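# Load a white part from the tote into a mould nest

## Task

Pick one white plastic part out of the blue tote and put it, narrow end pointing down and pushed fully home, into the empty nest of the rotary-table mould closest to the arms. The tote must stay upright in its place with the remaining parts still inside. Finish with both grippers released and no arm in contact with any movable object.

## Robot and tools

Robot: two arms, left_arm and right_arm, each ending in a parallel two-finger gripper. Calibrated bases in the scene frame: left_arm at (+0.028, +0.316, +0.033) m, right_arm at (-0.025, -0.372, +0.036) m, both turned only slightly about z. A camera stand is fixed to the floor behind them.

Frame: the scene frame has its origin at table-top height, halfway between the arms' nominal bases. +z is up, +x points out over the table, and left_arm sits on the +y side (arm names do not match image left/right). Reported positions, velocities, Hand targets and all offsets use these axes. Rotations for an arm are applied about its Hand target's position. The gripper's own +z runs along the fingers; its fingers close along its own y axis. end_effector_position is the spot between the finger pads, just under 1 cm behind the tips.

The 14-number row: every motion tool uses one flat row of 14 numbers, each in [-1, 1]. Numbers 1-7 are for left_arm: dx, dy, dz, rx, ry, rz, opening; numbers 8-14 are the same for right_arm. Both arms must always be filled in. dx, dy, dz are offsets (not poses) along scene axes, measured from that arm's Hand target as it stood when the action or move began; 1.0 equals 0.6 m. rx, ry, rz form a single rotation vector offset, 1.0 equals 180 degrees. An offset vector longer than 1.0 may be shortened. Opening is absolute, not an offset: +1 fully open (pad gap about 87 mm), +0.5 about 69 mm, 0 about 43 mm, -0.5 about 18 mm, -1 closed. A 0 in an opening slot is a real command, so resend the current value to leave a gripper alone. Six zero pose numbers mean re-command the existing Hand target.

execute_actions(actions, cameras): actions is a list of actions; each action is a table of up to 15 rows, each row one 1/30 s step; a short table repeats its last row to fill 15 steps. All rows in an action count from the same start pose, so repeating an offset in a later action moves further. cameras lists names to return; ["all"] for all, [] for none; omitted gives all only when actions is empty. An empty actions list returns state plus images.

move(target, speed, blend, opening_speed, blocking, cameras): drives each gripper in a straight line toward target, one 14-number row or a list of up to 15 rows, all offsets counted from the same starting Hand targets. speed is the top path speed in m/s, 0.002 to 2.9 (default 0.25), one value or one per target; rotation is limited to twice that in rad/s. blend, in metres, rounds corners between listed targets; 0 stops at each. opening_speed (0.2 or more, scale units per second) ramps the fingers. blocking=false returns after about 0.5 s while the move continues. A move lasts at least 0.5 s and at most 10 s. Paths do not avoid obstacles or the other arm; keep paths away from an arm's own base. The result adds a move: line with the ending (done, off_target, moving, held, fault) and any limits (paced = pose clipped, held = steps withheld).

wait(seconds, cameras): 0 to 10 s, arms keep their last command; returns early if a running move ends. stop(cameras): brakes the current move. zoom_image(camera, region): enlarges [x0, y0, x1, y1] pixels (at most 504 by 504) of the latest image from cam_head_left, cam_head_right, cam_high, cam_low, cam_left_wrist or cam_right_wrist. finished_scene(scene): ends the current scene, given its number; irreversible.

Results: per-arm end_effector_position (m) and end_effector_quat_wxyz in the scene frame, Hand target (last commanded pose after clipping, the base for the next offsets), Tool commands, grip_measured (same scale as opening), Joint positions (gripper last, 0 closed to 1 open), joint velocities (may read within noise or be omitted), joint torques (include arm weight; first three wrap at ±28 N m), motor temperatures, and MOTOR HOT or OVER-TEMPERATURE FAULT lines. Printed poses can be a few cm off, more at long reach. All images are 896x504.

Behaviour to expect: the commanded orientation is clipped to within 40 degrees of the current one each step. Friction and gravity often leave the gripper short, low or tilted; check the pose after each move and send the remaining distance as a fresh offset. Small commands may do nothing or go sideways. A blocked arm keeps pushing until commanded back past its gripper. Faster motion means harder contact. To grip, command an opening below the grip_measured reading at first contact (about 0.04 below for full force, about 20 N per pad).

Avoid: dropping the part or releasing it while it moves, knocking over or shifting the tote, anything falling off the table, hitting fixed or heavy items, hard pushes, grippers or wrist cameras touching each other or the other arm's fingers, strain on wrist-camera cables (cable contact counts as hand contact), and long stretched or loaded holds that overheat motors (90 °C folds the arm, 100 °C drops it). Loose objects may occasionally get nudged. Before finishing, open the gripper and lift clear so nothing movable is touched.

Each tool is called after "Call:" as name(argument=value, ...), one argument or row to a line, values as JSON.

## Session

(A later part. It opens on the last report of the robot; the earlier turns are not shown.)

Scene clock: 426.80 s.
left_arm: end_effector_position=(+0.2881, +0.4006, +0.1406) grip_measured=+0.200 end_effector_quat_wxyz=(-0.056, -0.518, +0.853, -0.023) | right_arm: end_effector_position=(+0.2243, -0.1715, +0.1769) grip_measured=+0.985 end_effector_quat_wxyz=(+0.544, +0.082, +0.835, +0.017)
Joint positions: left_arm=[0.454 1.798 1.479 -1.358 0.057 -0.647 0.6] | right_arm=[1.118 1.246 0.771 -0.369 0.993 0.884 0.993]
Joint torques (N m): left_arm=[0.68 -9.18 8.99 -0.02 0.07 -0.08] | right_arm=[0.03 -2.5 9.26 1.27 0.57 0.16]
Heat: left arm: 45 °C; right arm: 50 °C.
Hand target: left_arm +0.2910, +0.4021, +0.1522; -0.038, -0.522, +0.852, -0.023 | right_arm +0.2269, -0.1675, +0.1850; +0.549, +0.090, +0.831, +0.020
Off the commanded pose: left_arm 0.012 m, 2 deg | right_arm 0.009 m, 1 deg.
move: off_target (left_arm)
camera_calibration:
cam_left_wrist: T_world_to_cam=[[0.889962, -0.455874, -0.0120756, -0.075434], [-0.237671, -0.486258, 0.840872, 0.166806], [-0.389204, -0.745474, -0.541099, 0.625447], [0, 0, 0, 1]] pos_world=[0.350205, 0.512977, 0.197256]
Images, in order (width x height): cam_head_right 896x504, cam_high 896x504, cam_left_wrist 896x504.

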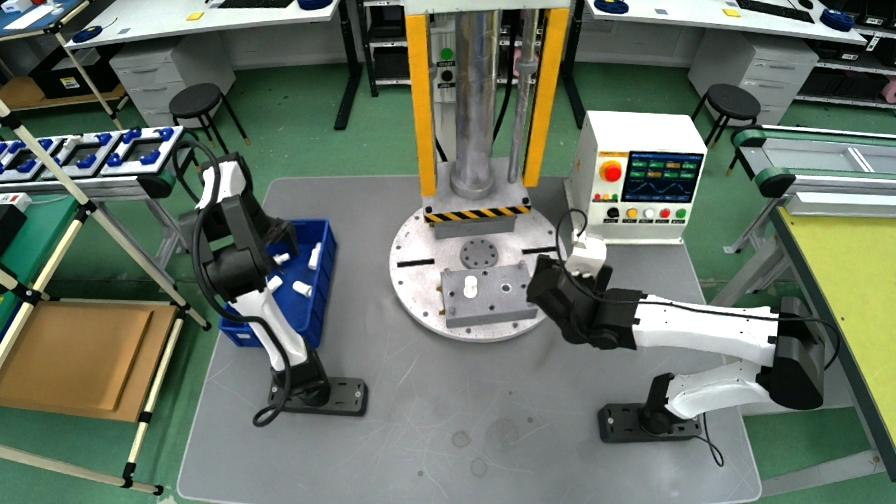

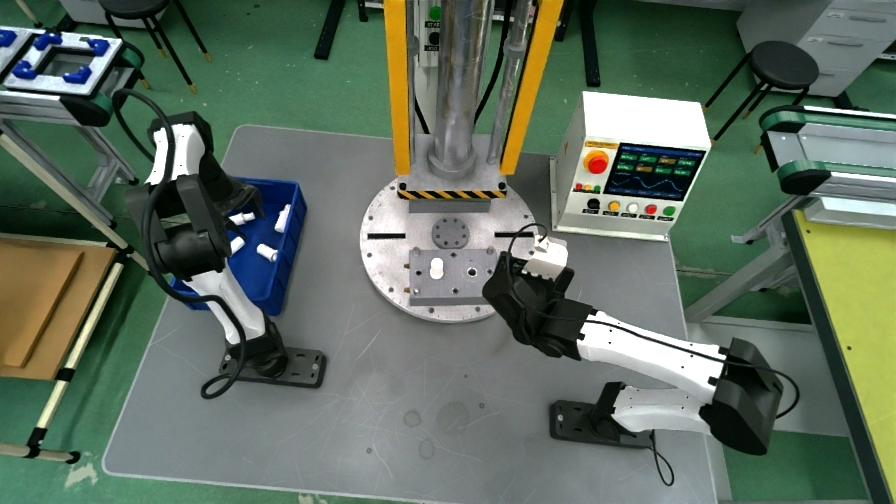

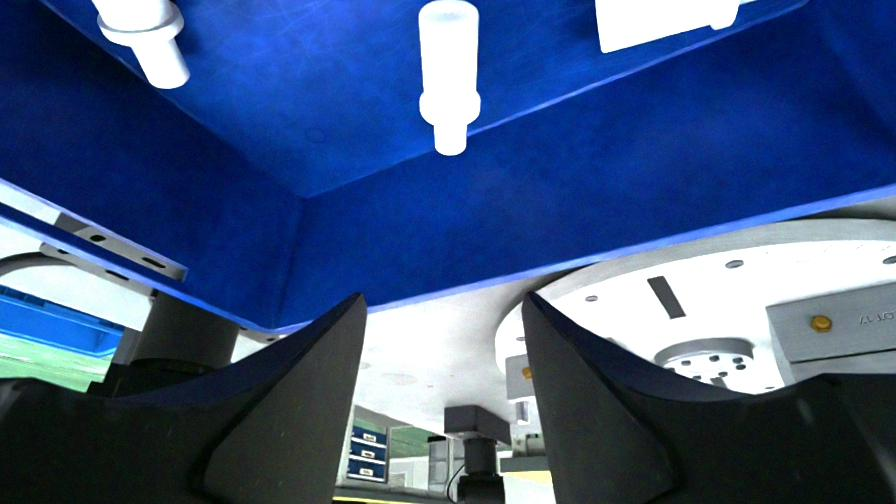

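Call:
move(
  target=[0.0098, 0.0142, -0.02, 0.0998, -0.0497, 0.0066, 0.2, 0, 0, 0, 0, 0, 0, 1],
  speed=0.2,
  cameras=["cam_left_wrist"],
)

Scene clock: 533.93 s.
left_arm: end_effector_position=(+0.2961, +0.4096, +0.1357) grip_measured=+0.200 end_effector_quat_wxyz=(+0.093, -0.524, +0.844, +0.066) | right_arm: end_effector_position=(+0.2243, -0.1715, +0.1769) grip_measured=+0.985 end_effector_quat_wxyz=(+0.544, +0.082, +0.835, +0.017)
Joint positions: left_arm=[0.343 1.586 1.263 -1.094 -0.169 -0.768 0.6] | right_arm=[1.118 1.246 0.771 -0.369 0.993 0.884 0.993]
Joint torques (N m): left_arm=[0.18 -8.03 6.13 0.7 -0.23 -0.08] | right_arm=[-0.01 -2.48 9.16 1.29 0.54 0.13]
Motor temperatures (°C): left_arm=[29 46 47 29 27 29 28] | right_arm=[30 38 51 33 28 28 31]
Heat: left arm: 47 °C; right arm: 51 °C.
Hand target: left_arm +0.2969, +0.4107, +0.1402; +0.111, -0.527, +0.840, +0.070 | right_arm +0.2269, -0.1675, +0.1850; +0.549, +0.090, +0.831, +0.020
Off the commanded pose: left_arm 0.005 m, 2 deg | right_arm 0.009 m, 1 deg.
move: done
camera_calibration:
cam_left_wrist: T_world_to_cam=[[0.899396, -0.437112, -0.00439436, -0.0900054], [-0.344877, -0.71572, 0.607292, 0.33462], [-0.2686, -0.544681, -0.794466, 0.549013], [0, 0, 0, 1]] pos_world=[0.343818, 0.499189, 0.232564]
Images, in order (width x height): cam_left_wrist 896x504.

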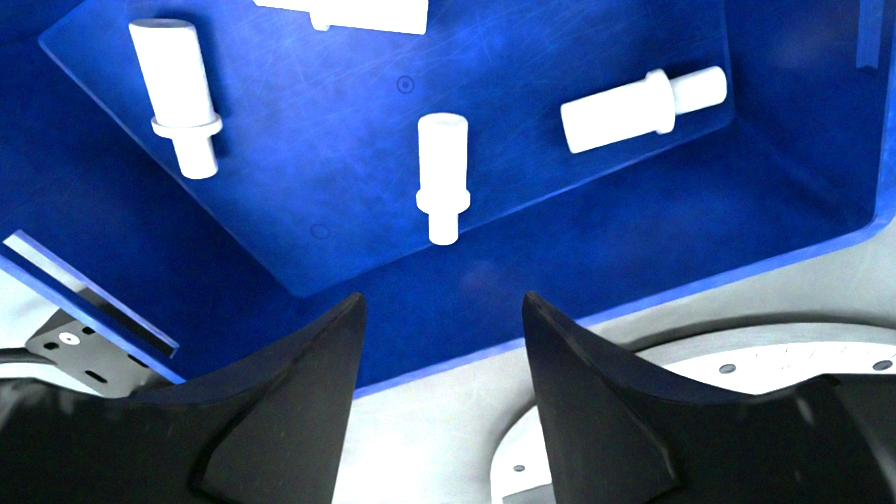

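Call:
move(
  target=[0, -0.002, -0.15, 0, 0, 0, 0.2, 0, 0, 0, 0, 0, 0, 1],
  speed=0.15,
  cameras=["cam_left_wrist", "cam_high"],
)

Scene clock: 541.70 s.
left_arm: end_effector_position=(+0.2966, +0.4089, +0.0558) grip_measured=+0.200 end_effector_quat_wxyz=(+0.111, -0.525, +0.841, +0.062) | right_arm: end_effector_position=(+0.2243, -0.1715, +0.1769) grip_measured=+0.985 end_effector_quat_wxyz=(+0.544, +0.082, +0.835, +0.017)
Joint positions: left_arm=[0.34 1.627 0.976 -0.729 -0.17 -0.772 0.6] | right_arm=[1.118 1.246 0.771 -0.369 0.993 0.884 0.993]
Joint torques (N m): left_arm=[0.09 -4.83 6.13 0.82 -0.22 -0.09] | right_arm=[0.02 -2.52 9.1 1.31 0.59 0.14]
Heat: left arm: 47 °C; right arm: 51 °C.
Hand target: left_arm +0.2969, +0.4095, +0.0501; +0.111, -0.527, +0.840, +0.070 | right_arm +0.2269, -0.1675, +0.1850; +0.549, +0.090, +0.831, +0.020
Off the commanded pose: left_arm 0.006 m, 1 deg | right_arm 0.009 m, 1 deg.
move: done
camera_calibration:
cam_left_wrist: T_world_to_cam=[[0.899428, -0.436513, 0.0220261, -0.0928965], [-0.365493, -0.723545, 0.585575, 0.393348], [-0.239674, -0.534734, -0.810319, 0.473507], [0, 0, 0, 1]] pos_world=[0.340807, 0.497255, 0.155403]
Images, in order (width x height): cam_high 896x504, cam_left_wrist 896x504.

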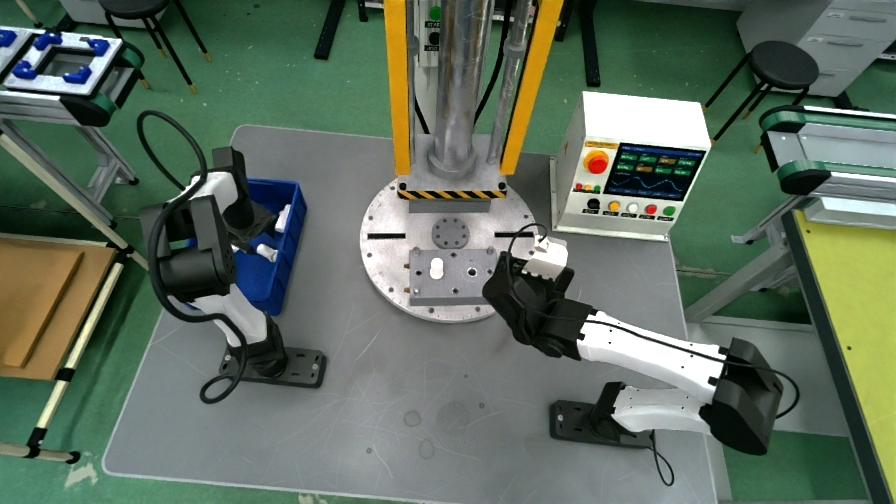

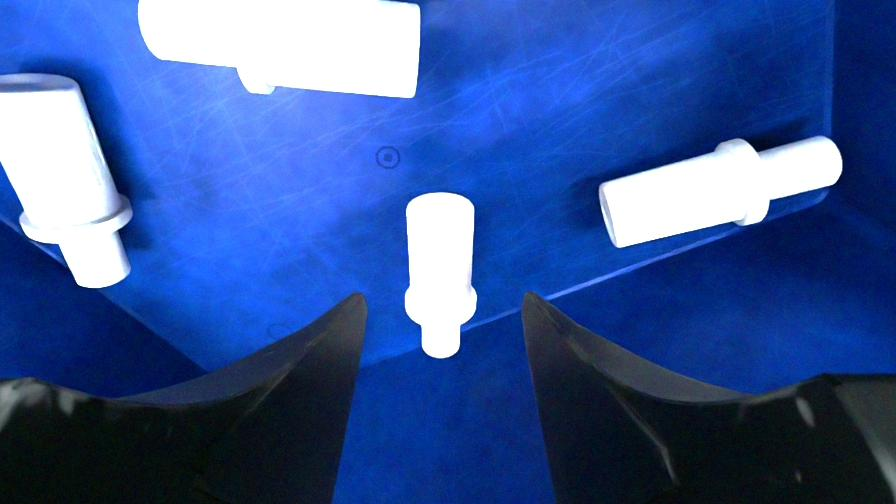

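Call:
move(
  target=[0, 0, -0.058, 0, 0, 0, 0.2, 0, 0, 0, 0, 0, 0, 1],
  speed=0.1,
  cameras=["cam_left_wrist", "cam_high"],
)

Scene clock: 547.93 s.
left_arm: end_effector_position=(+0.2976, +0.4092, +0.0215) grip_measured=+0.200 end_effector_quat_wxyz=(+0.112, -0.525, +0.841, +0.062) | right_arm: end_effector_position=(+0.2243, -0.1715, +0.1769) grip_measured=+0.985 end_effector_quat_wxyz=(+0.544, +0.082, +0.835, +0.017)
Joint positions: left_arm=[0.34 1.696 0.897 -0.581 -0.17 -0.773 0.6] | right_arm=[1.118 1.246 0.771 -0.369 0.993 0.884 0.993]
Joint torques (N m): left_arm=[0.12 -4.97 5.67 0.81 -0.23 -0.08] | right_arm=[-0.12 -2.41 9.2 1.29 0.58 0.12]
Heat: left arm: 47 °C; right arm: 51 °C.
Hand target: left_arm +0.2969, +0.4095, +0.0154; +0.111, -0.527, +0.840, +0.070 | right_arm +0.2269, -0.1675, +0.1850; +0.549, +0.090, +0.831, +0.020
Off the commanded pose: left_arm 0.006 m, 1 deg | right_arm 0.009 m, 1 deg.
move: done
camera_calibration:
cam_left_wrist: T_world_to_cam=[[0.899587, -0.436135, 0.0229969, -0.0930954], [-0.365897, -0.72387, 0.584921, 0.414327], [-0.238458, -0.534602, -0.810764, 0.445639], [0, 0, 0, 1]] pos_world=[0.341614, 0.497556, 0.121101]
Images, in order (width x height): cam_high 896x504, cam_left_wrist 896x504.

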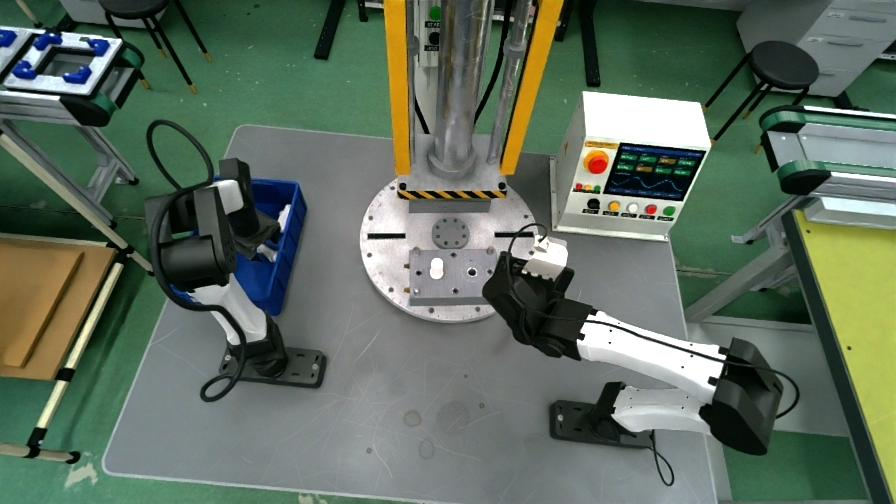

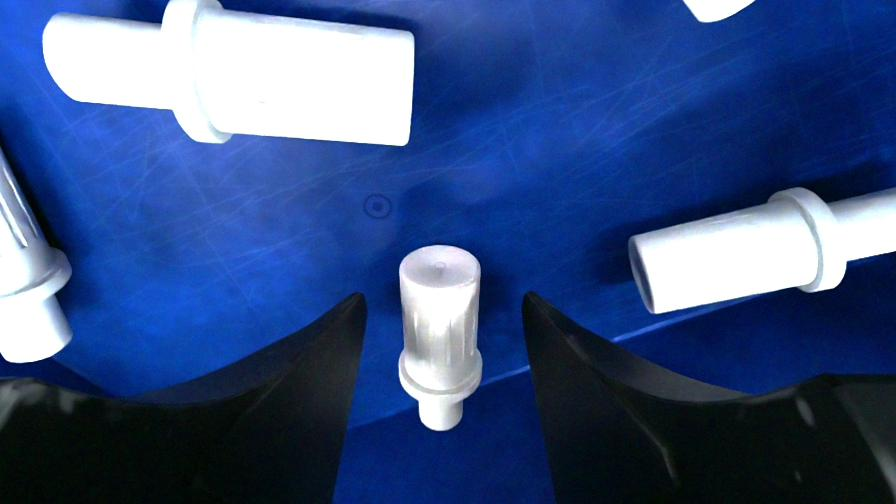

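Call:
move(
  target=[0, 0, 0, 0, 0, 0, -0.5, 0, 0, 0, 0, 0, 0, 1],
  speed=0.1,
  opening_speed=0.6,
  cameras=["cam_left_wrist"],
)

Scene clock: 563.57 s.
left_arm: end_effector_position=(+0.2978, +0.4092, +0.0215) grip_measured=-0.346 end_effector_quat_wxyz=(+0.112, -0.526, +0.841, +0.061) | right_arm: end_effector_position=(+0.2243, -0.1715, +0.1769) grip_measured=+0.985 end_effector_quat_wxyz=(+0.544, +0.082, +0.835, +0.017)
Joint positions: left_arm=[0.34 1.696 0.897 -0.58 -0.17 -0.773 0.327] | right_arm=[1.118 1.246 0.771 -0.369 0.993 0.884 0.993]
Joint torques (N m): left_arm=[0.12 -4.96 5.67 0.83 -0.22 -0.09] | right_arm=[-0.08 -2.52 9.09 1.31 0.55 0.13]
Motor temperatures (°C): left_arm=[29 41 46 30 27 29 28] | right_arm=[30 37 52 33 28 28 31]
Heat: left arm: 46 °C; right arm: 52 °C.
Hand target: left_arm +0.2969, +0.4095, +0.0154; +0.111, -0.527, +0.840, +0.070 | right_arm +0.2269, -0.1675, +0.1850; +0.549, +0.090, +0.831, +0.020
Off the commanded pose: left_arm 0.006 m, 1 deg | right_arm 0.009 m, 1 deg.
move: done
camera_calibration:
cam_left_wrist: T_world_to_cam=[[0.899575, -0.436131, 0.0235498, -0.0932552], [-0.366317, -0.724014, 0.584479, 0.414577], [-0.237859, -0.534409, -0.811067, 0.445481], [0, 0, 0, 1]] pos_world=[0.341718, 0.497557, 0.1212]
Images, in order (width x height): cam_left_wrist 896x504.

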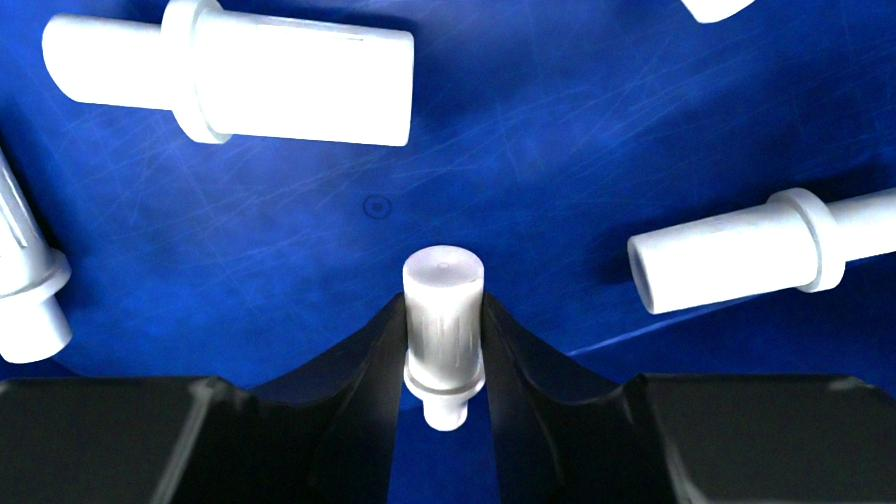

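Call:
move(
  target=[0, 0, 0.39, 0, 0, 0, -0.42, 0, 0, 0, 0, 0, 0, 1],
  speed=0.15,
  cameras=["cam_left_wrist", "cam_high", "cam_head_right"],
)

Scene clock: 600.63 s.
left_arm: end_effector_position=(+0.2951, +0.4090, +0.2484) grip_measured=-0.346 end_effector_quat_wxyz=(+0.112, -0.526, +0.841, +0.063) | right_arm: end_effector_position=(+0.2243, -0.1715, +0.1769) grip_measured=+0.985 end_effector_quat_wxyz=(+0.544, +0.082, +0.835, +0.017)
Joint positions: left_arm=[0.34 1.606 1.737 -1.509 -0.174 -0.773 0.327] | right_arm=[1.118 1.246 0.771 -0.369 0.993 0.884 0.993]
Joint torques (N m): left_arm=[0.1 -4.63 8.83 0.55 -0.19 -0.08] | right_arm=[-0.02 -2.37 9.13 1.32 0.56 0.15]
Heat: left arm: 46 °C; right arm: 52 °C.
Hand target: left_arm +0.2969, +0.4095, +0.2494; +0.111, -0.527, +0.840, +0.070 | right_arm +0.2269, -0.1675, +0.1850; +0.549, +0.090, +0.831, +0.020
Off the commanded pose: left_arm 0.002 m, 1 deg | right_arm 0.009 m, 1 deg.
move: done
camera_calibration:
cam_left_wrist: T_world_to_cam=[[0.900035, -0.435312, 0.0209794, -0.0961412], [-0.364783, -0.726122, 0.582821, 0.281586], [-0.238476, -0.532212, -0.81233, 0.628429], [0, 0, 0, 1]] pos_world=[0.339113, 0.497072, 0.348394]
Images, in order (width x height): cam_head_right 896x504, cam_high 896x504, cam_left_wrist 896x504.

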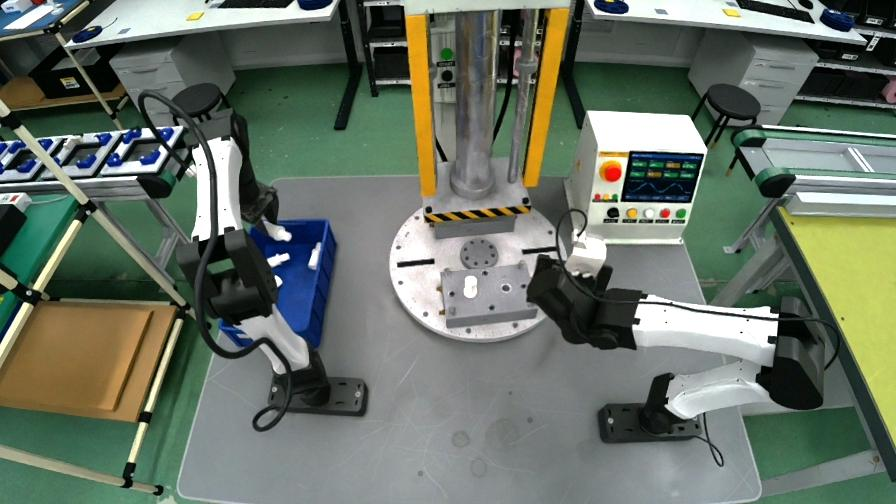

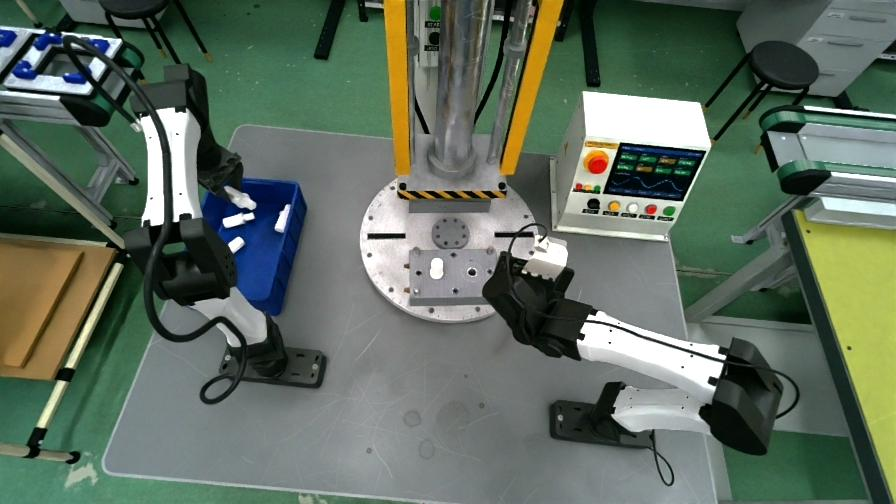

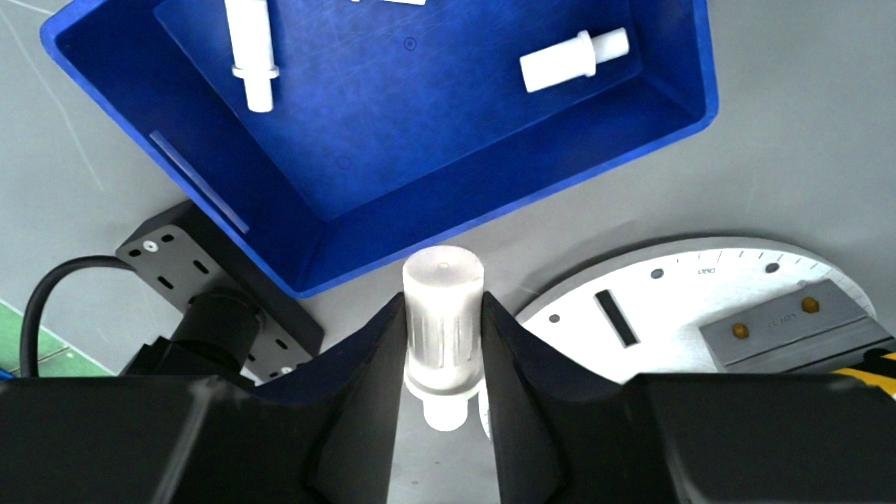

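Call:
move(
  target=[-0.103, -0.816, 0.034, 0.2318, -0.5063, -0.3309, -0.42, 0.0718, -0.1208, 0, -0.0005, -0.0921, 0.3944, 1],
  speed=0.25,
  cameras=["all"],
)

Scene clock: 652.93 s.
left_arm: end_effector_position=(+0.2331, -0.0820, +0.2586) grip_measured=-0.346 end_effector_quat_wxyz=(+0.768, +0.135, +0.621, -0.078) | right_arm: end_effector_position=(+0.2652, -0.2391, +0.1781) grip_measured=+0.985 end_effector_quat_wxyz=(+0.538, -0.405, +0.653, +0.347)
Joint positions: left_arm=[-1.464 1.851 0.888 1.42 -1.121 0.529 0.327] | right_arm=[-0.052 1.219 0.513 0.233 -1.162 -0.421 0.993]
Joint torques (N m): left_arm=[1.31 -6.17 5.79 2.61 0.48 0.02] | right_arm=[-0.87 -2.18 8.7 1.56 -0.3 -0.13]
Heat: left arm: 47 °C; right arm: 52 °C.
Hand target: left_arm +0.2351, -0.0801, +0.2697; +0.807, +0.076, +0.576, -0.106 | right_arm +0.2700, -0.2400, +0.1851; +0.542, -0.411, +0.646, +0.345
Off the commanded pose: left_arm 0.012 m, 10 deg | right_arm 0.009 m, 1 deg.
joint sent to its limit (left arm) — joint 4 (wrist pitch), upper limit. The joint targets are off in orientation, not in position.
move: off_target (left_arm)
camera_calibration:
cam_left_wrist: T_world_to_cam=[[-0.295394, -0.949536, -0.105466, 0.0149023], [-0.581709, 0.26633, -0.768559, 0.377945], [0.757864, -0.165677, -0.631026, 0.11152], [0, 0, 0, 1]] pos_world=[0.139739, -0.0680316, 0.362417]
cam_right_wrist: T_world_to_cam=[[0.896121, -0.443738, -0.00805665, -0.346348], [-0.384303, -0.766757, -0.514194, 0.035494], [0.22199, 0.463876, -0.857636, 0.350045], [0, 0, 0, 1]] pos_world=[0.246304, -0.28885, 0.315672]

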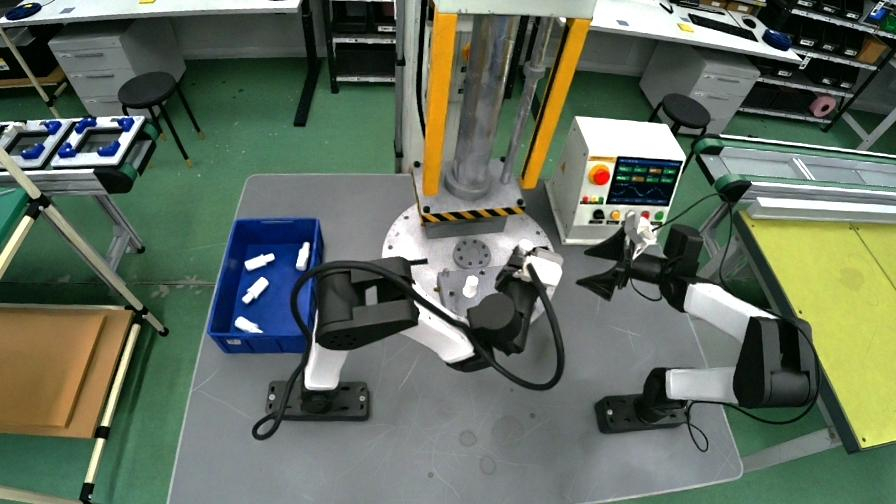

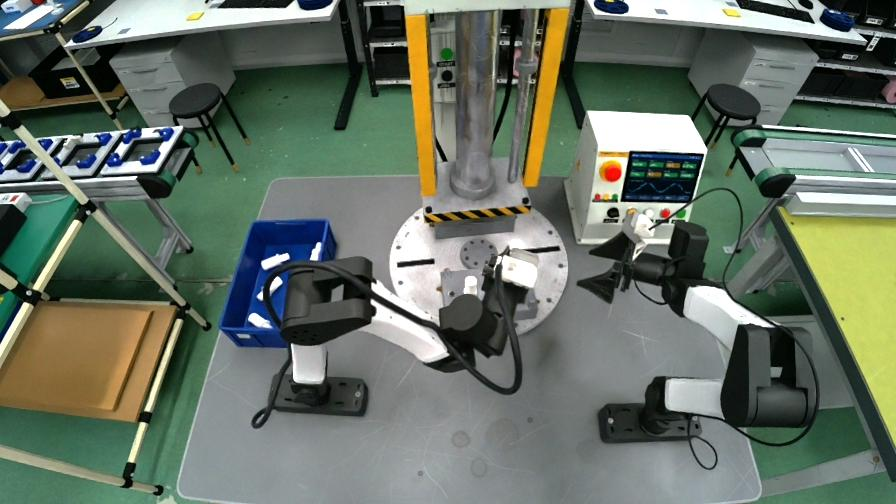

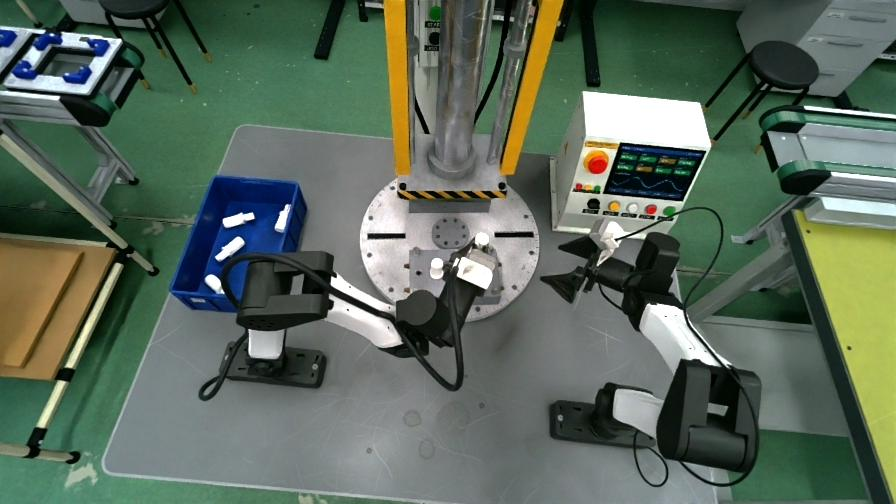

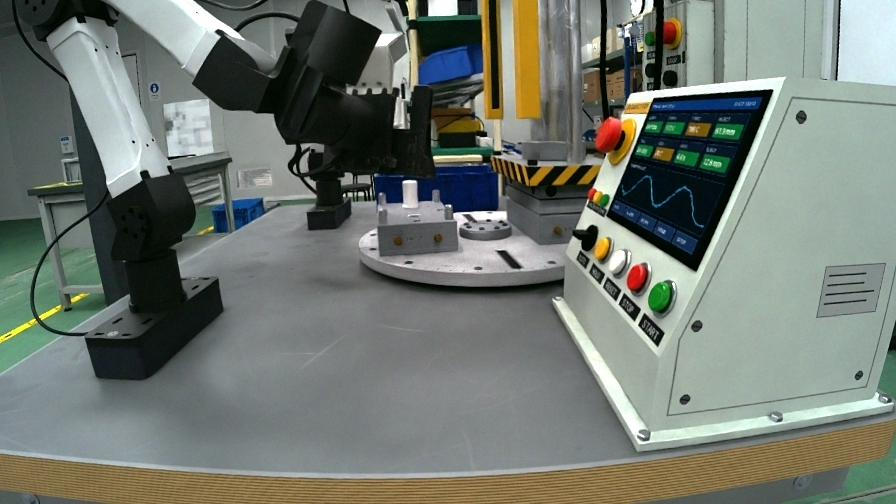

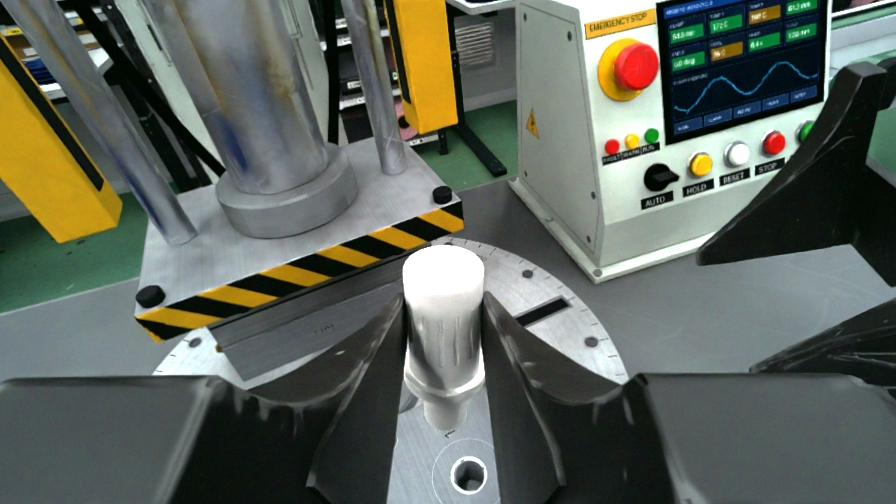

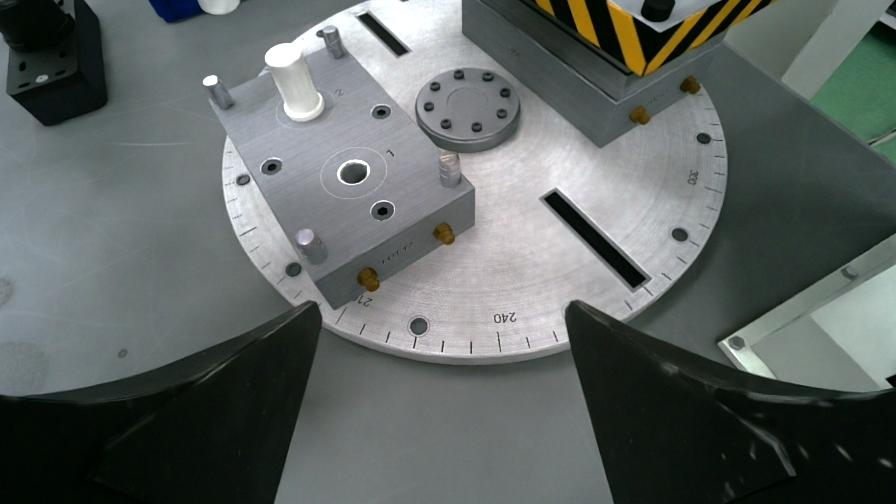

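Call:
zoom_image(
  camera="cam_left_wrist",
  region=[376, 374, 556, 504],
)

Call:
zoom_image(
  camera="cam_right_wrist",
  region=[190, 20, 490, 320],
)

Call:
zoom_image(
  camera="cam_low",
  region=[300, 60, 500, 280],
)

Scaled by 2.800 from the camera's 896x504 image, which has a finer 1280x720 frame.

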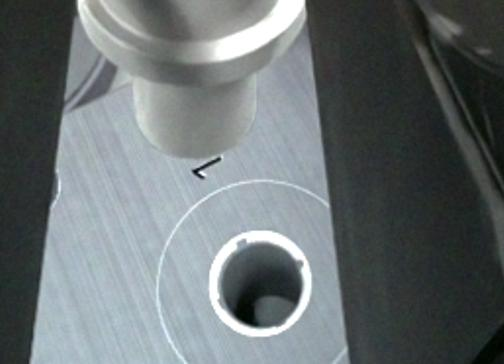

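Scaled by 1.680 from the camera's 896x504 image, which has a finer 1280x720 frame.

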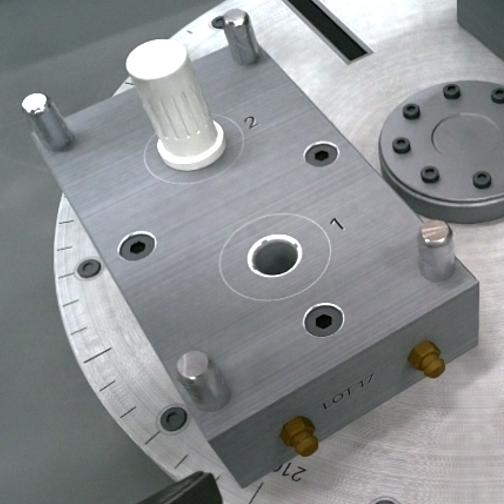

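Scaled by 2.291 from the camera's 896x504 image, which has a finer 1280x720 frame.

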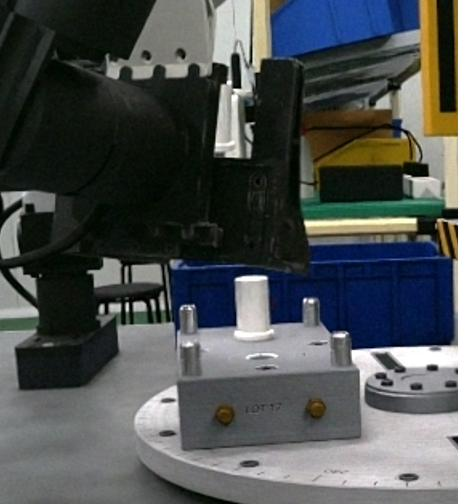

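Call:
move(
  target=[
    [-0.1417, 0.15, -0.03, 0.3714, 0.3916, -0.2402, -0.42, 0, 0, 0, 0, 0, 0, 1],
    [-0.1417, 0.15, -0.35, 0.3714, 0.3916, -0.2402, -0.42, 0, 0, 0, 0, 0, 0, 1],
  ],
  speed=[0.25, 0.15],
  blend=[0.03, 0],
  cameras=["all"],
)

Scene clock: 800.83 s.
left_arm: end_effector_position=(+0.1490, +0.0102, +0.0666) grip_measured=-0.346 end_effector_quat_wxyz=(+0.111, +0.580, +0.803, -0.075) | right_arm: end_effector_position=(+0.2652, -0.2391, +0.1781) grip_measured=+0.985 end_effector_quat_wxyz=(+0.538, -0.405, +0.653, +0.347)
Joint positions: left_arm=[-1.184 1.749 1.153 -0.707 0.006 0.054 0.327] | right_arm=[-0.052 1.219 0.513 0.233 -1.162 -0.421 0.993]
Joint torques (N m): left_arm=[1.25 -5.9 6.42 0.99 0.24 0.11] | right_arm=[-0.7 -2.14 8.77 1.55 -0.33 -0.12]
Motor temperatures (°C): left_arm=[29 38 45 43 28 29 30] | right_arm=[30 36 51 34 28 28 31]
Heat: left arm: 45 °C; right arm: 51 °C.
Hand target: left_arm +0.1500, +0.0099, +0.0597; +0.106, +0.582, +0.802, -0.077 | right_arm +0.2700, -0.2400, +0.1851; +0.542, -0.411, +0.646, +0.345
Off the commanded pose: left_arm 0.007 m, 1 deg | right_arm 0.009 m, 1 deg.
move: done
camera_calibration:
cam_left_wrist: T_world_to_cam=[[-0.947659, -0.319284, 0.000879089, 0.141071], [-0.260789, 0.775624, 0.574802, 0.0144481], [-0.184207, 0.544487, -0.818292, 0.214952], [0, 0, 0, 1]] pos_world=[0.17705, -0.0832032, 0.167465]
cam_right_wrist: T_world_to_cam=[[0.896121, -0.443738, -0.00805665, -0.346348], [-0.384303, -0.766757, -0.514194, 0.035494], [0.22199, 0.463876, -0.857636, 0.350045], [0, 0, 0, 1]] pos_world=[0.246304, -0.28885, 0.315672]

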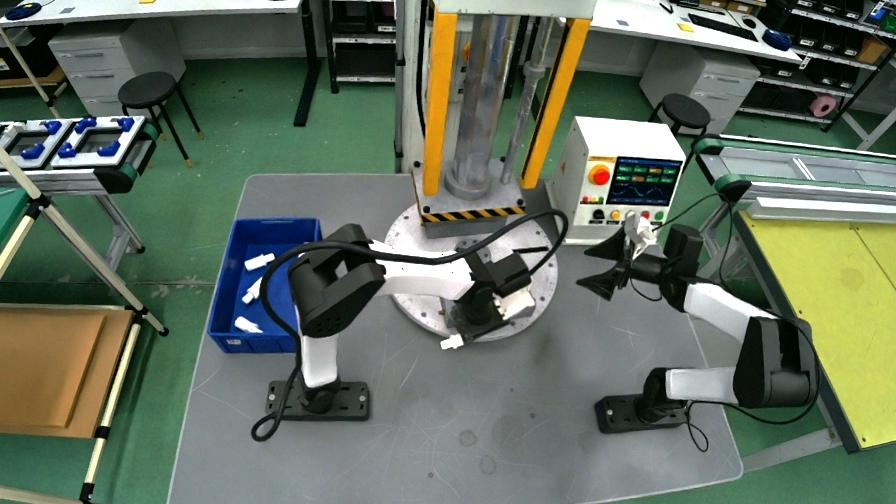

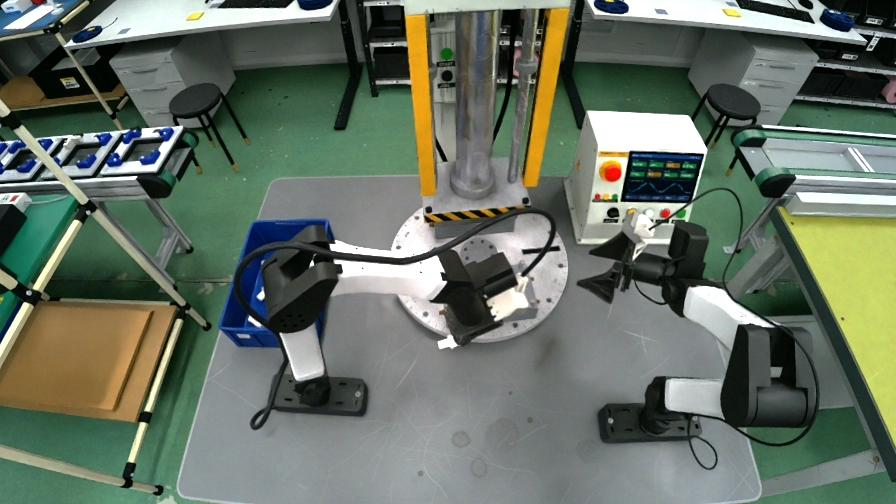

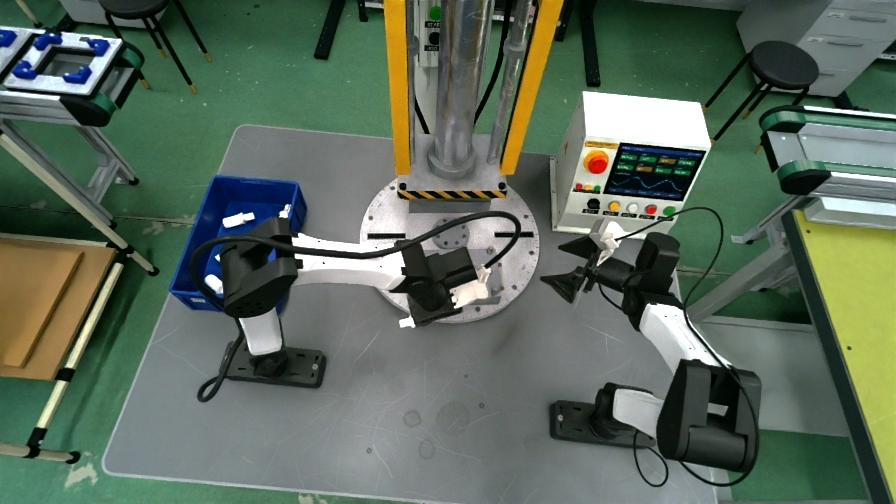

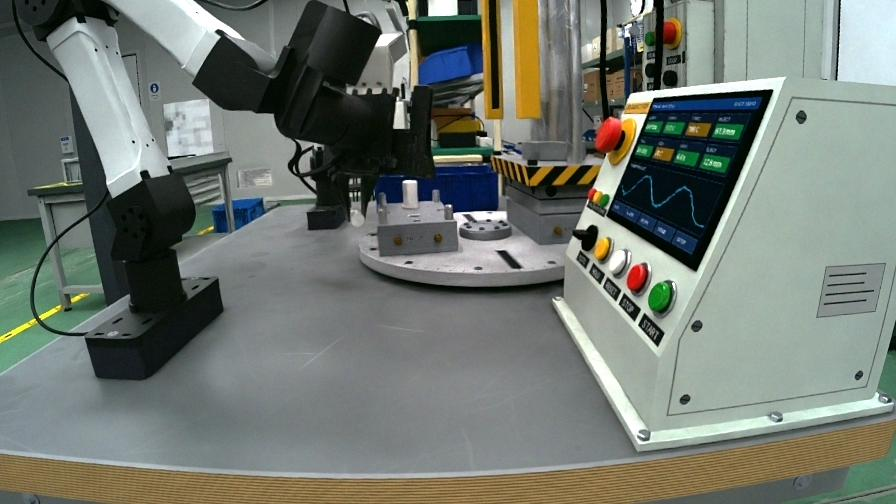

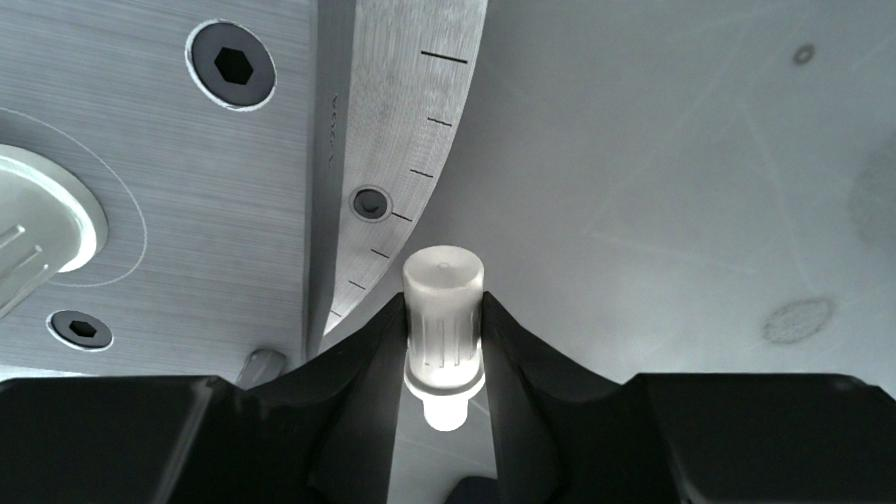

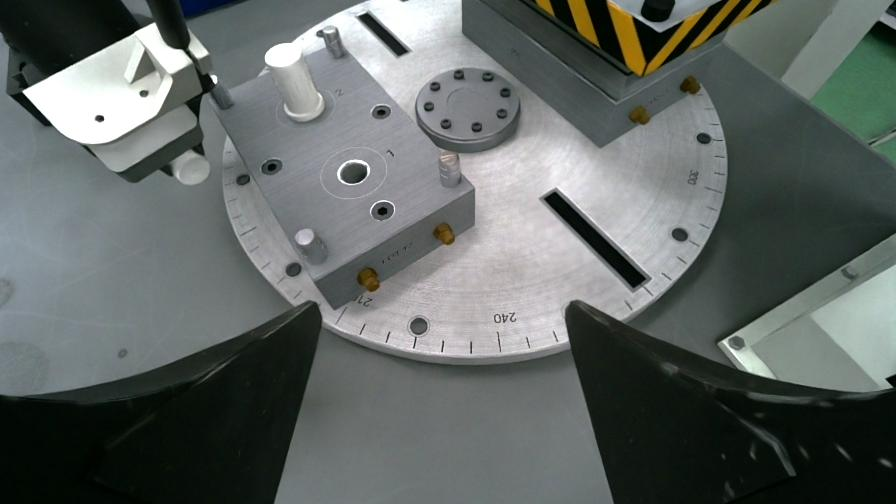

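Call:
move(
  target=[
    [-0.1167, 0, 0, 0, 0, 0, -0.42, 0, 0, 0, 0, 0, 0, 1],
    [-0.1167, 0, -0.072, 0, 0, 0, -0.42, 0, 0, 0, 0, 0, 0, 1],
  ],
  speed=[0.15, 0.06],
  cameras=["cam_head_left", "cam_high", "cam_left_wrist"],
)

Call:
zoom_image(
  camera="cam_head_left",
  region=[340, 260, 540, 400],
)

Scene clock: 815.93 s.
left_arm: end_effector_position=(+0.0791, +0.0098, +0.0228) grip_measured=-0.346 end_effector_quat_wxyz=(+0.103, +0.585, +0.800, -0.083) | right_arm: end_effector_position=(+0.2652, -0.2391, +0.1781) grip_measured=+0.985 end_effector_quat_wxyz=(+0.538, -0.405, +0.653, +0.347)
Joint positions: left_arm=[-1.387 1.76 0.975 -0.521 -0.024 -0.134 0.327] | right_arm=[-0.052 1.219 0.513 0.233 -1.162 -0.421 0.993]
Joint torques (N m): left_arm=[0.4 -5.6 5.91 1.01 -0.06 -0.07] | right_arm=[-0.73 -2.24 8.68 1.55 -0.33 -0.14]
Heat: left arm: 44 °C; right arm: 51 °C.
Hand target: left_arm +0.0800, +0.0099, +0.0165; +0.106, +0.582, +0.802, -0.077 | right_arm +0.2700, -0.2400, +0.1851; +0.542, -0.411, +0.646, +0.345
Off the commanded pose: left_arm 0.006 m, 1 deg | right_arm 0.009 m, 1 deg.
move: done
camera_calibration:
cam_left_wrist: T_world_to_cam=[[-0.9519, -0.305681, 0.0211093, 0.0744265], [-0.238062, 0.781186, 0.577126, 0.0197083], [-0.192907, 0.544341, -0.816382, 0.167106], [0, 0, 0, 1]] pos_world=[0.107774, -0.0836076, 0.123477]
Images, in order (width x height): cam_head_left 896x504, cam_high 896x504, cam_left_wrist 896x504.

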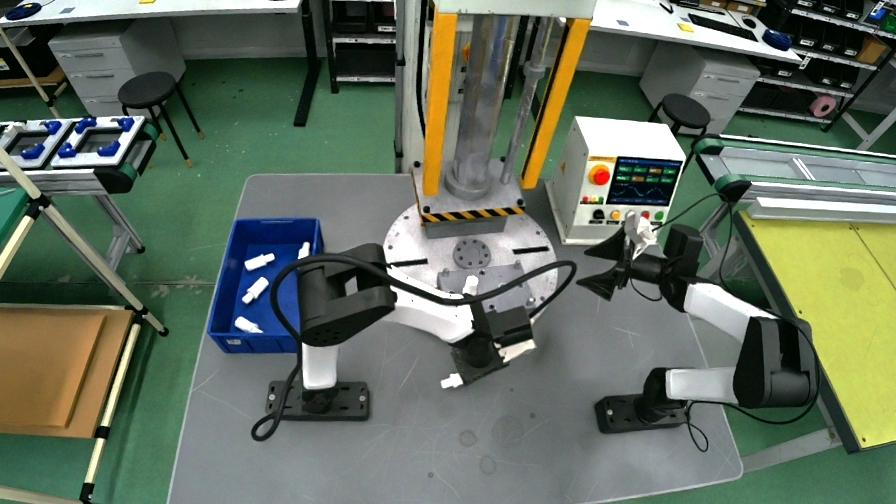

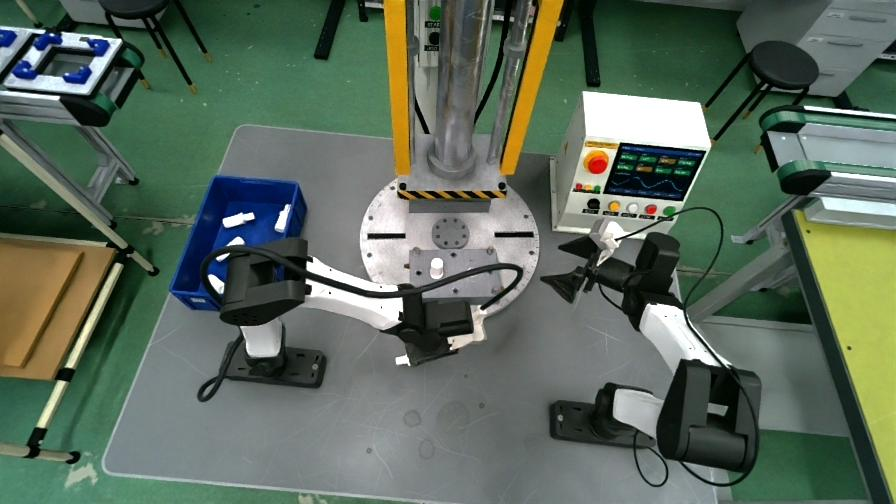

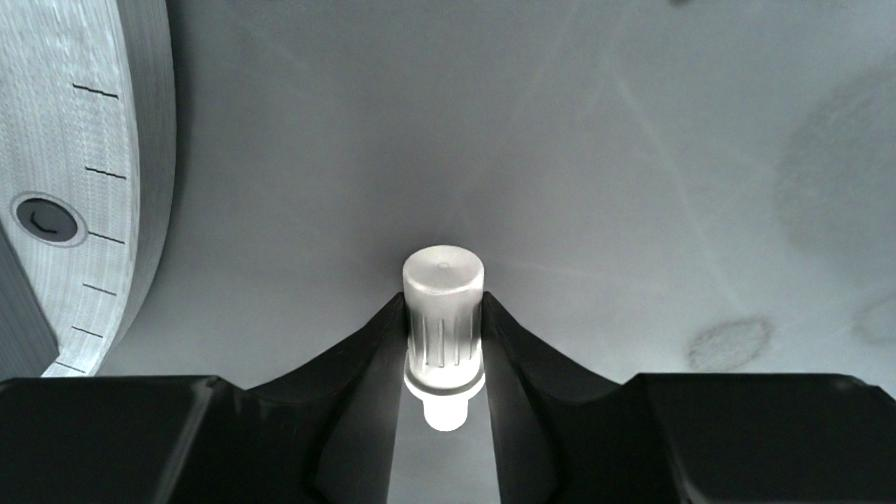

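Scaled by 2.520 from the camera's 896x504 image, which has a finer 1280x720 frame.

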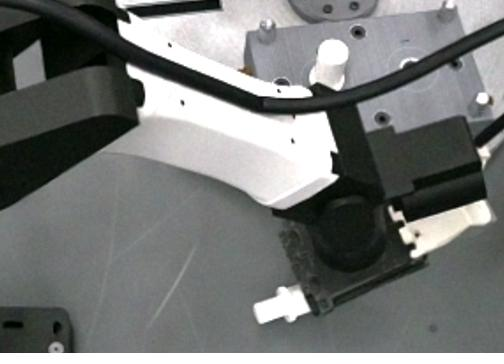

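Call:
move(
  target=[0, 0, -0.0067, 0, 0, 0, -0.42, 0, 0, 0, 0, 0, 0, 1],
  speed=0.05,
  cameras=["cam_left_wrist"],
)

Scene clock: 840.37 s.
left_arm: end_effector_position=(+0.0792, +0.0090, +0.0197) grip_measured=-0.346 end_effector_quat_wxyz=(+0.104, +0.585, +0.800, -0.084) | right_arm: end_effector_position=(+0.2652, -0.2391, +0.1781) grip_measured=+0.985 end_effector_quat_wxyz=(+0.538, -0.405, +0.653, +0.347)
Joint positions: left_arm=[-1.387 1.767 0.969 -0.505 -0.024 -0.134 0.327] | right_arm=[-0.052 1.219 0.513 0.233 -1.162 -0.421 0.993]
Joint torques (N m): left_arm=[0.36 -5.52 5.74 0.97 -0.06 -0.07] | right_arm=[-0.75 -2.13 8.79 1.56 -0.34 -0.13]
Heat: left arm: 44 °C; right arm: 52 °C.
Hand target: left_arm +0.0800, +0.0098, +0.0126; +0.106, +0.582, +0.802, -0.077 | right_arm +0.2700, -0.2400, +0.1851; +0.542, -0.411, +0.646, +0.345
Off the commanded pose: left_arm 0.007 m, 1 deg | right_arm 0.009 m, 1 deg.
move: done
camera_calibration:
cam_left_wrist: T_world_to_cam=[[-0.951907, -0.305637, 0.0214221, 0.0743952], [-0.238357, 0.782665, 0.574997, 0.022224], [-0.192507, 0.542238, -0.817875, 0.164993], [0, 0, 0, 1]] pos_world=[0.107877, -0.0841213, 0.120571]
Images, in order (width x height): cam_left_wrist 896x504.

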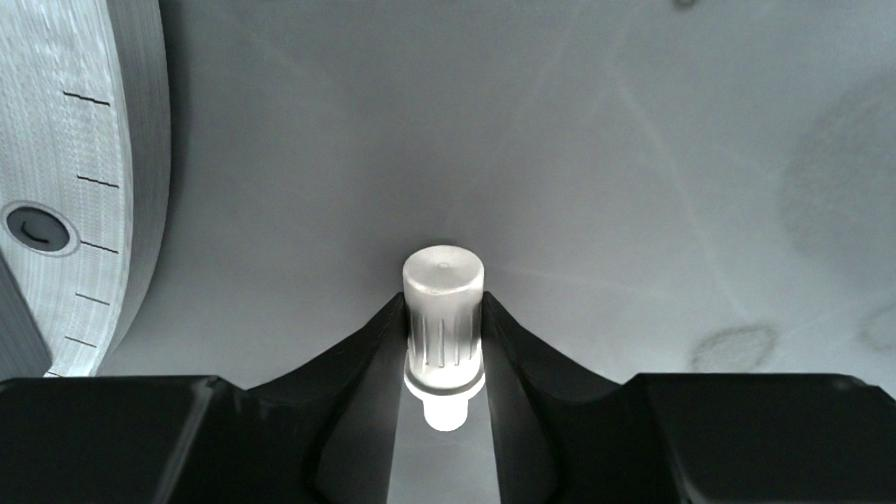

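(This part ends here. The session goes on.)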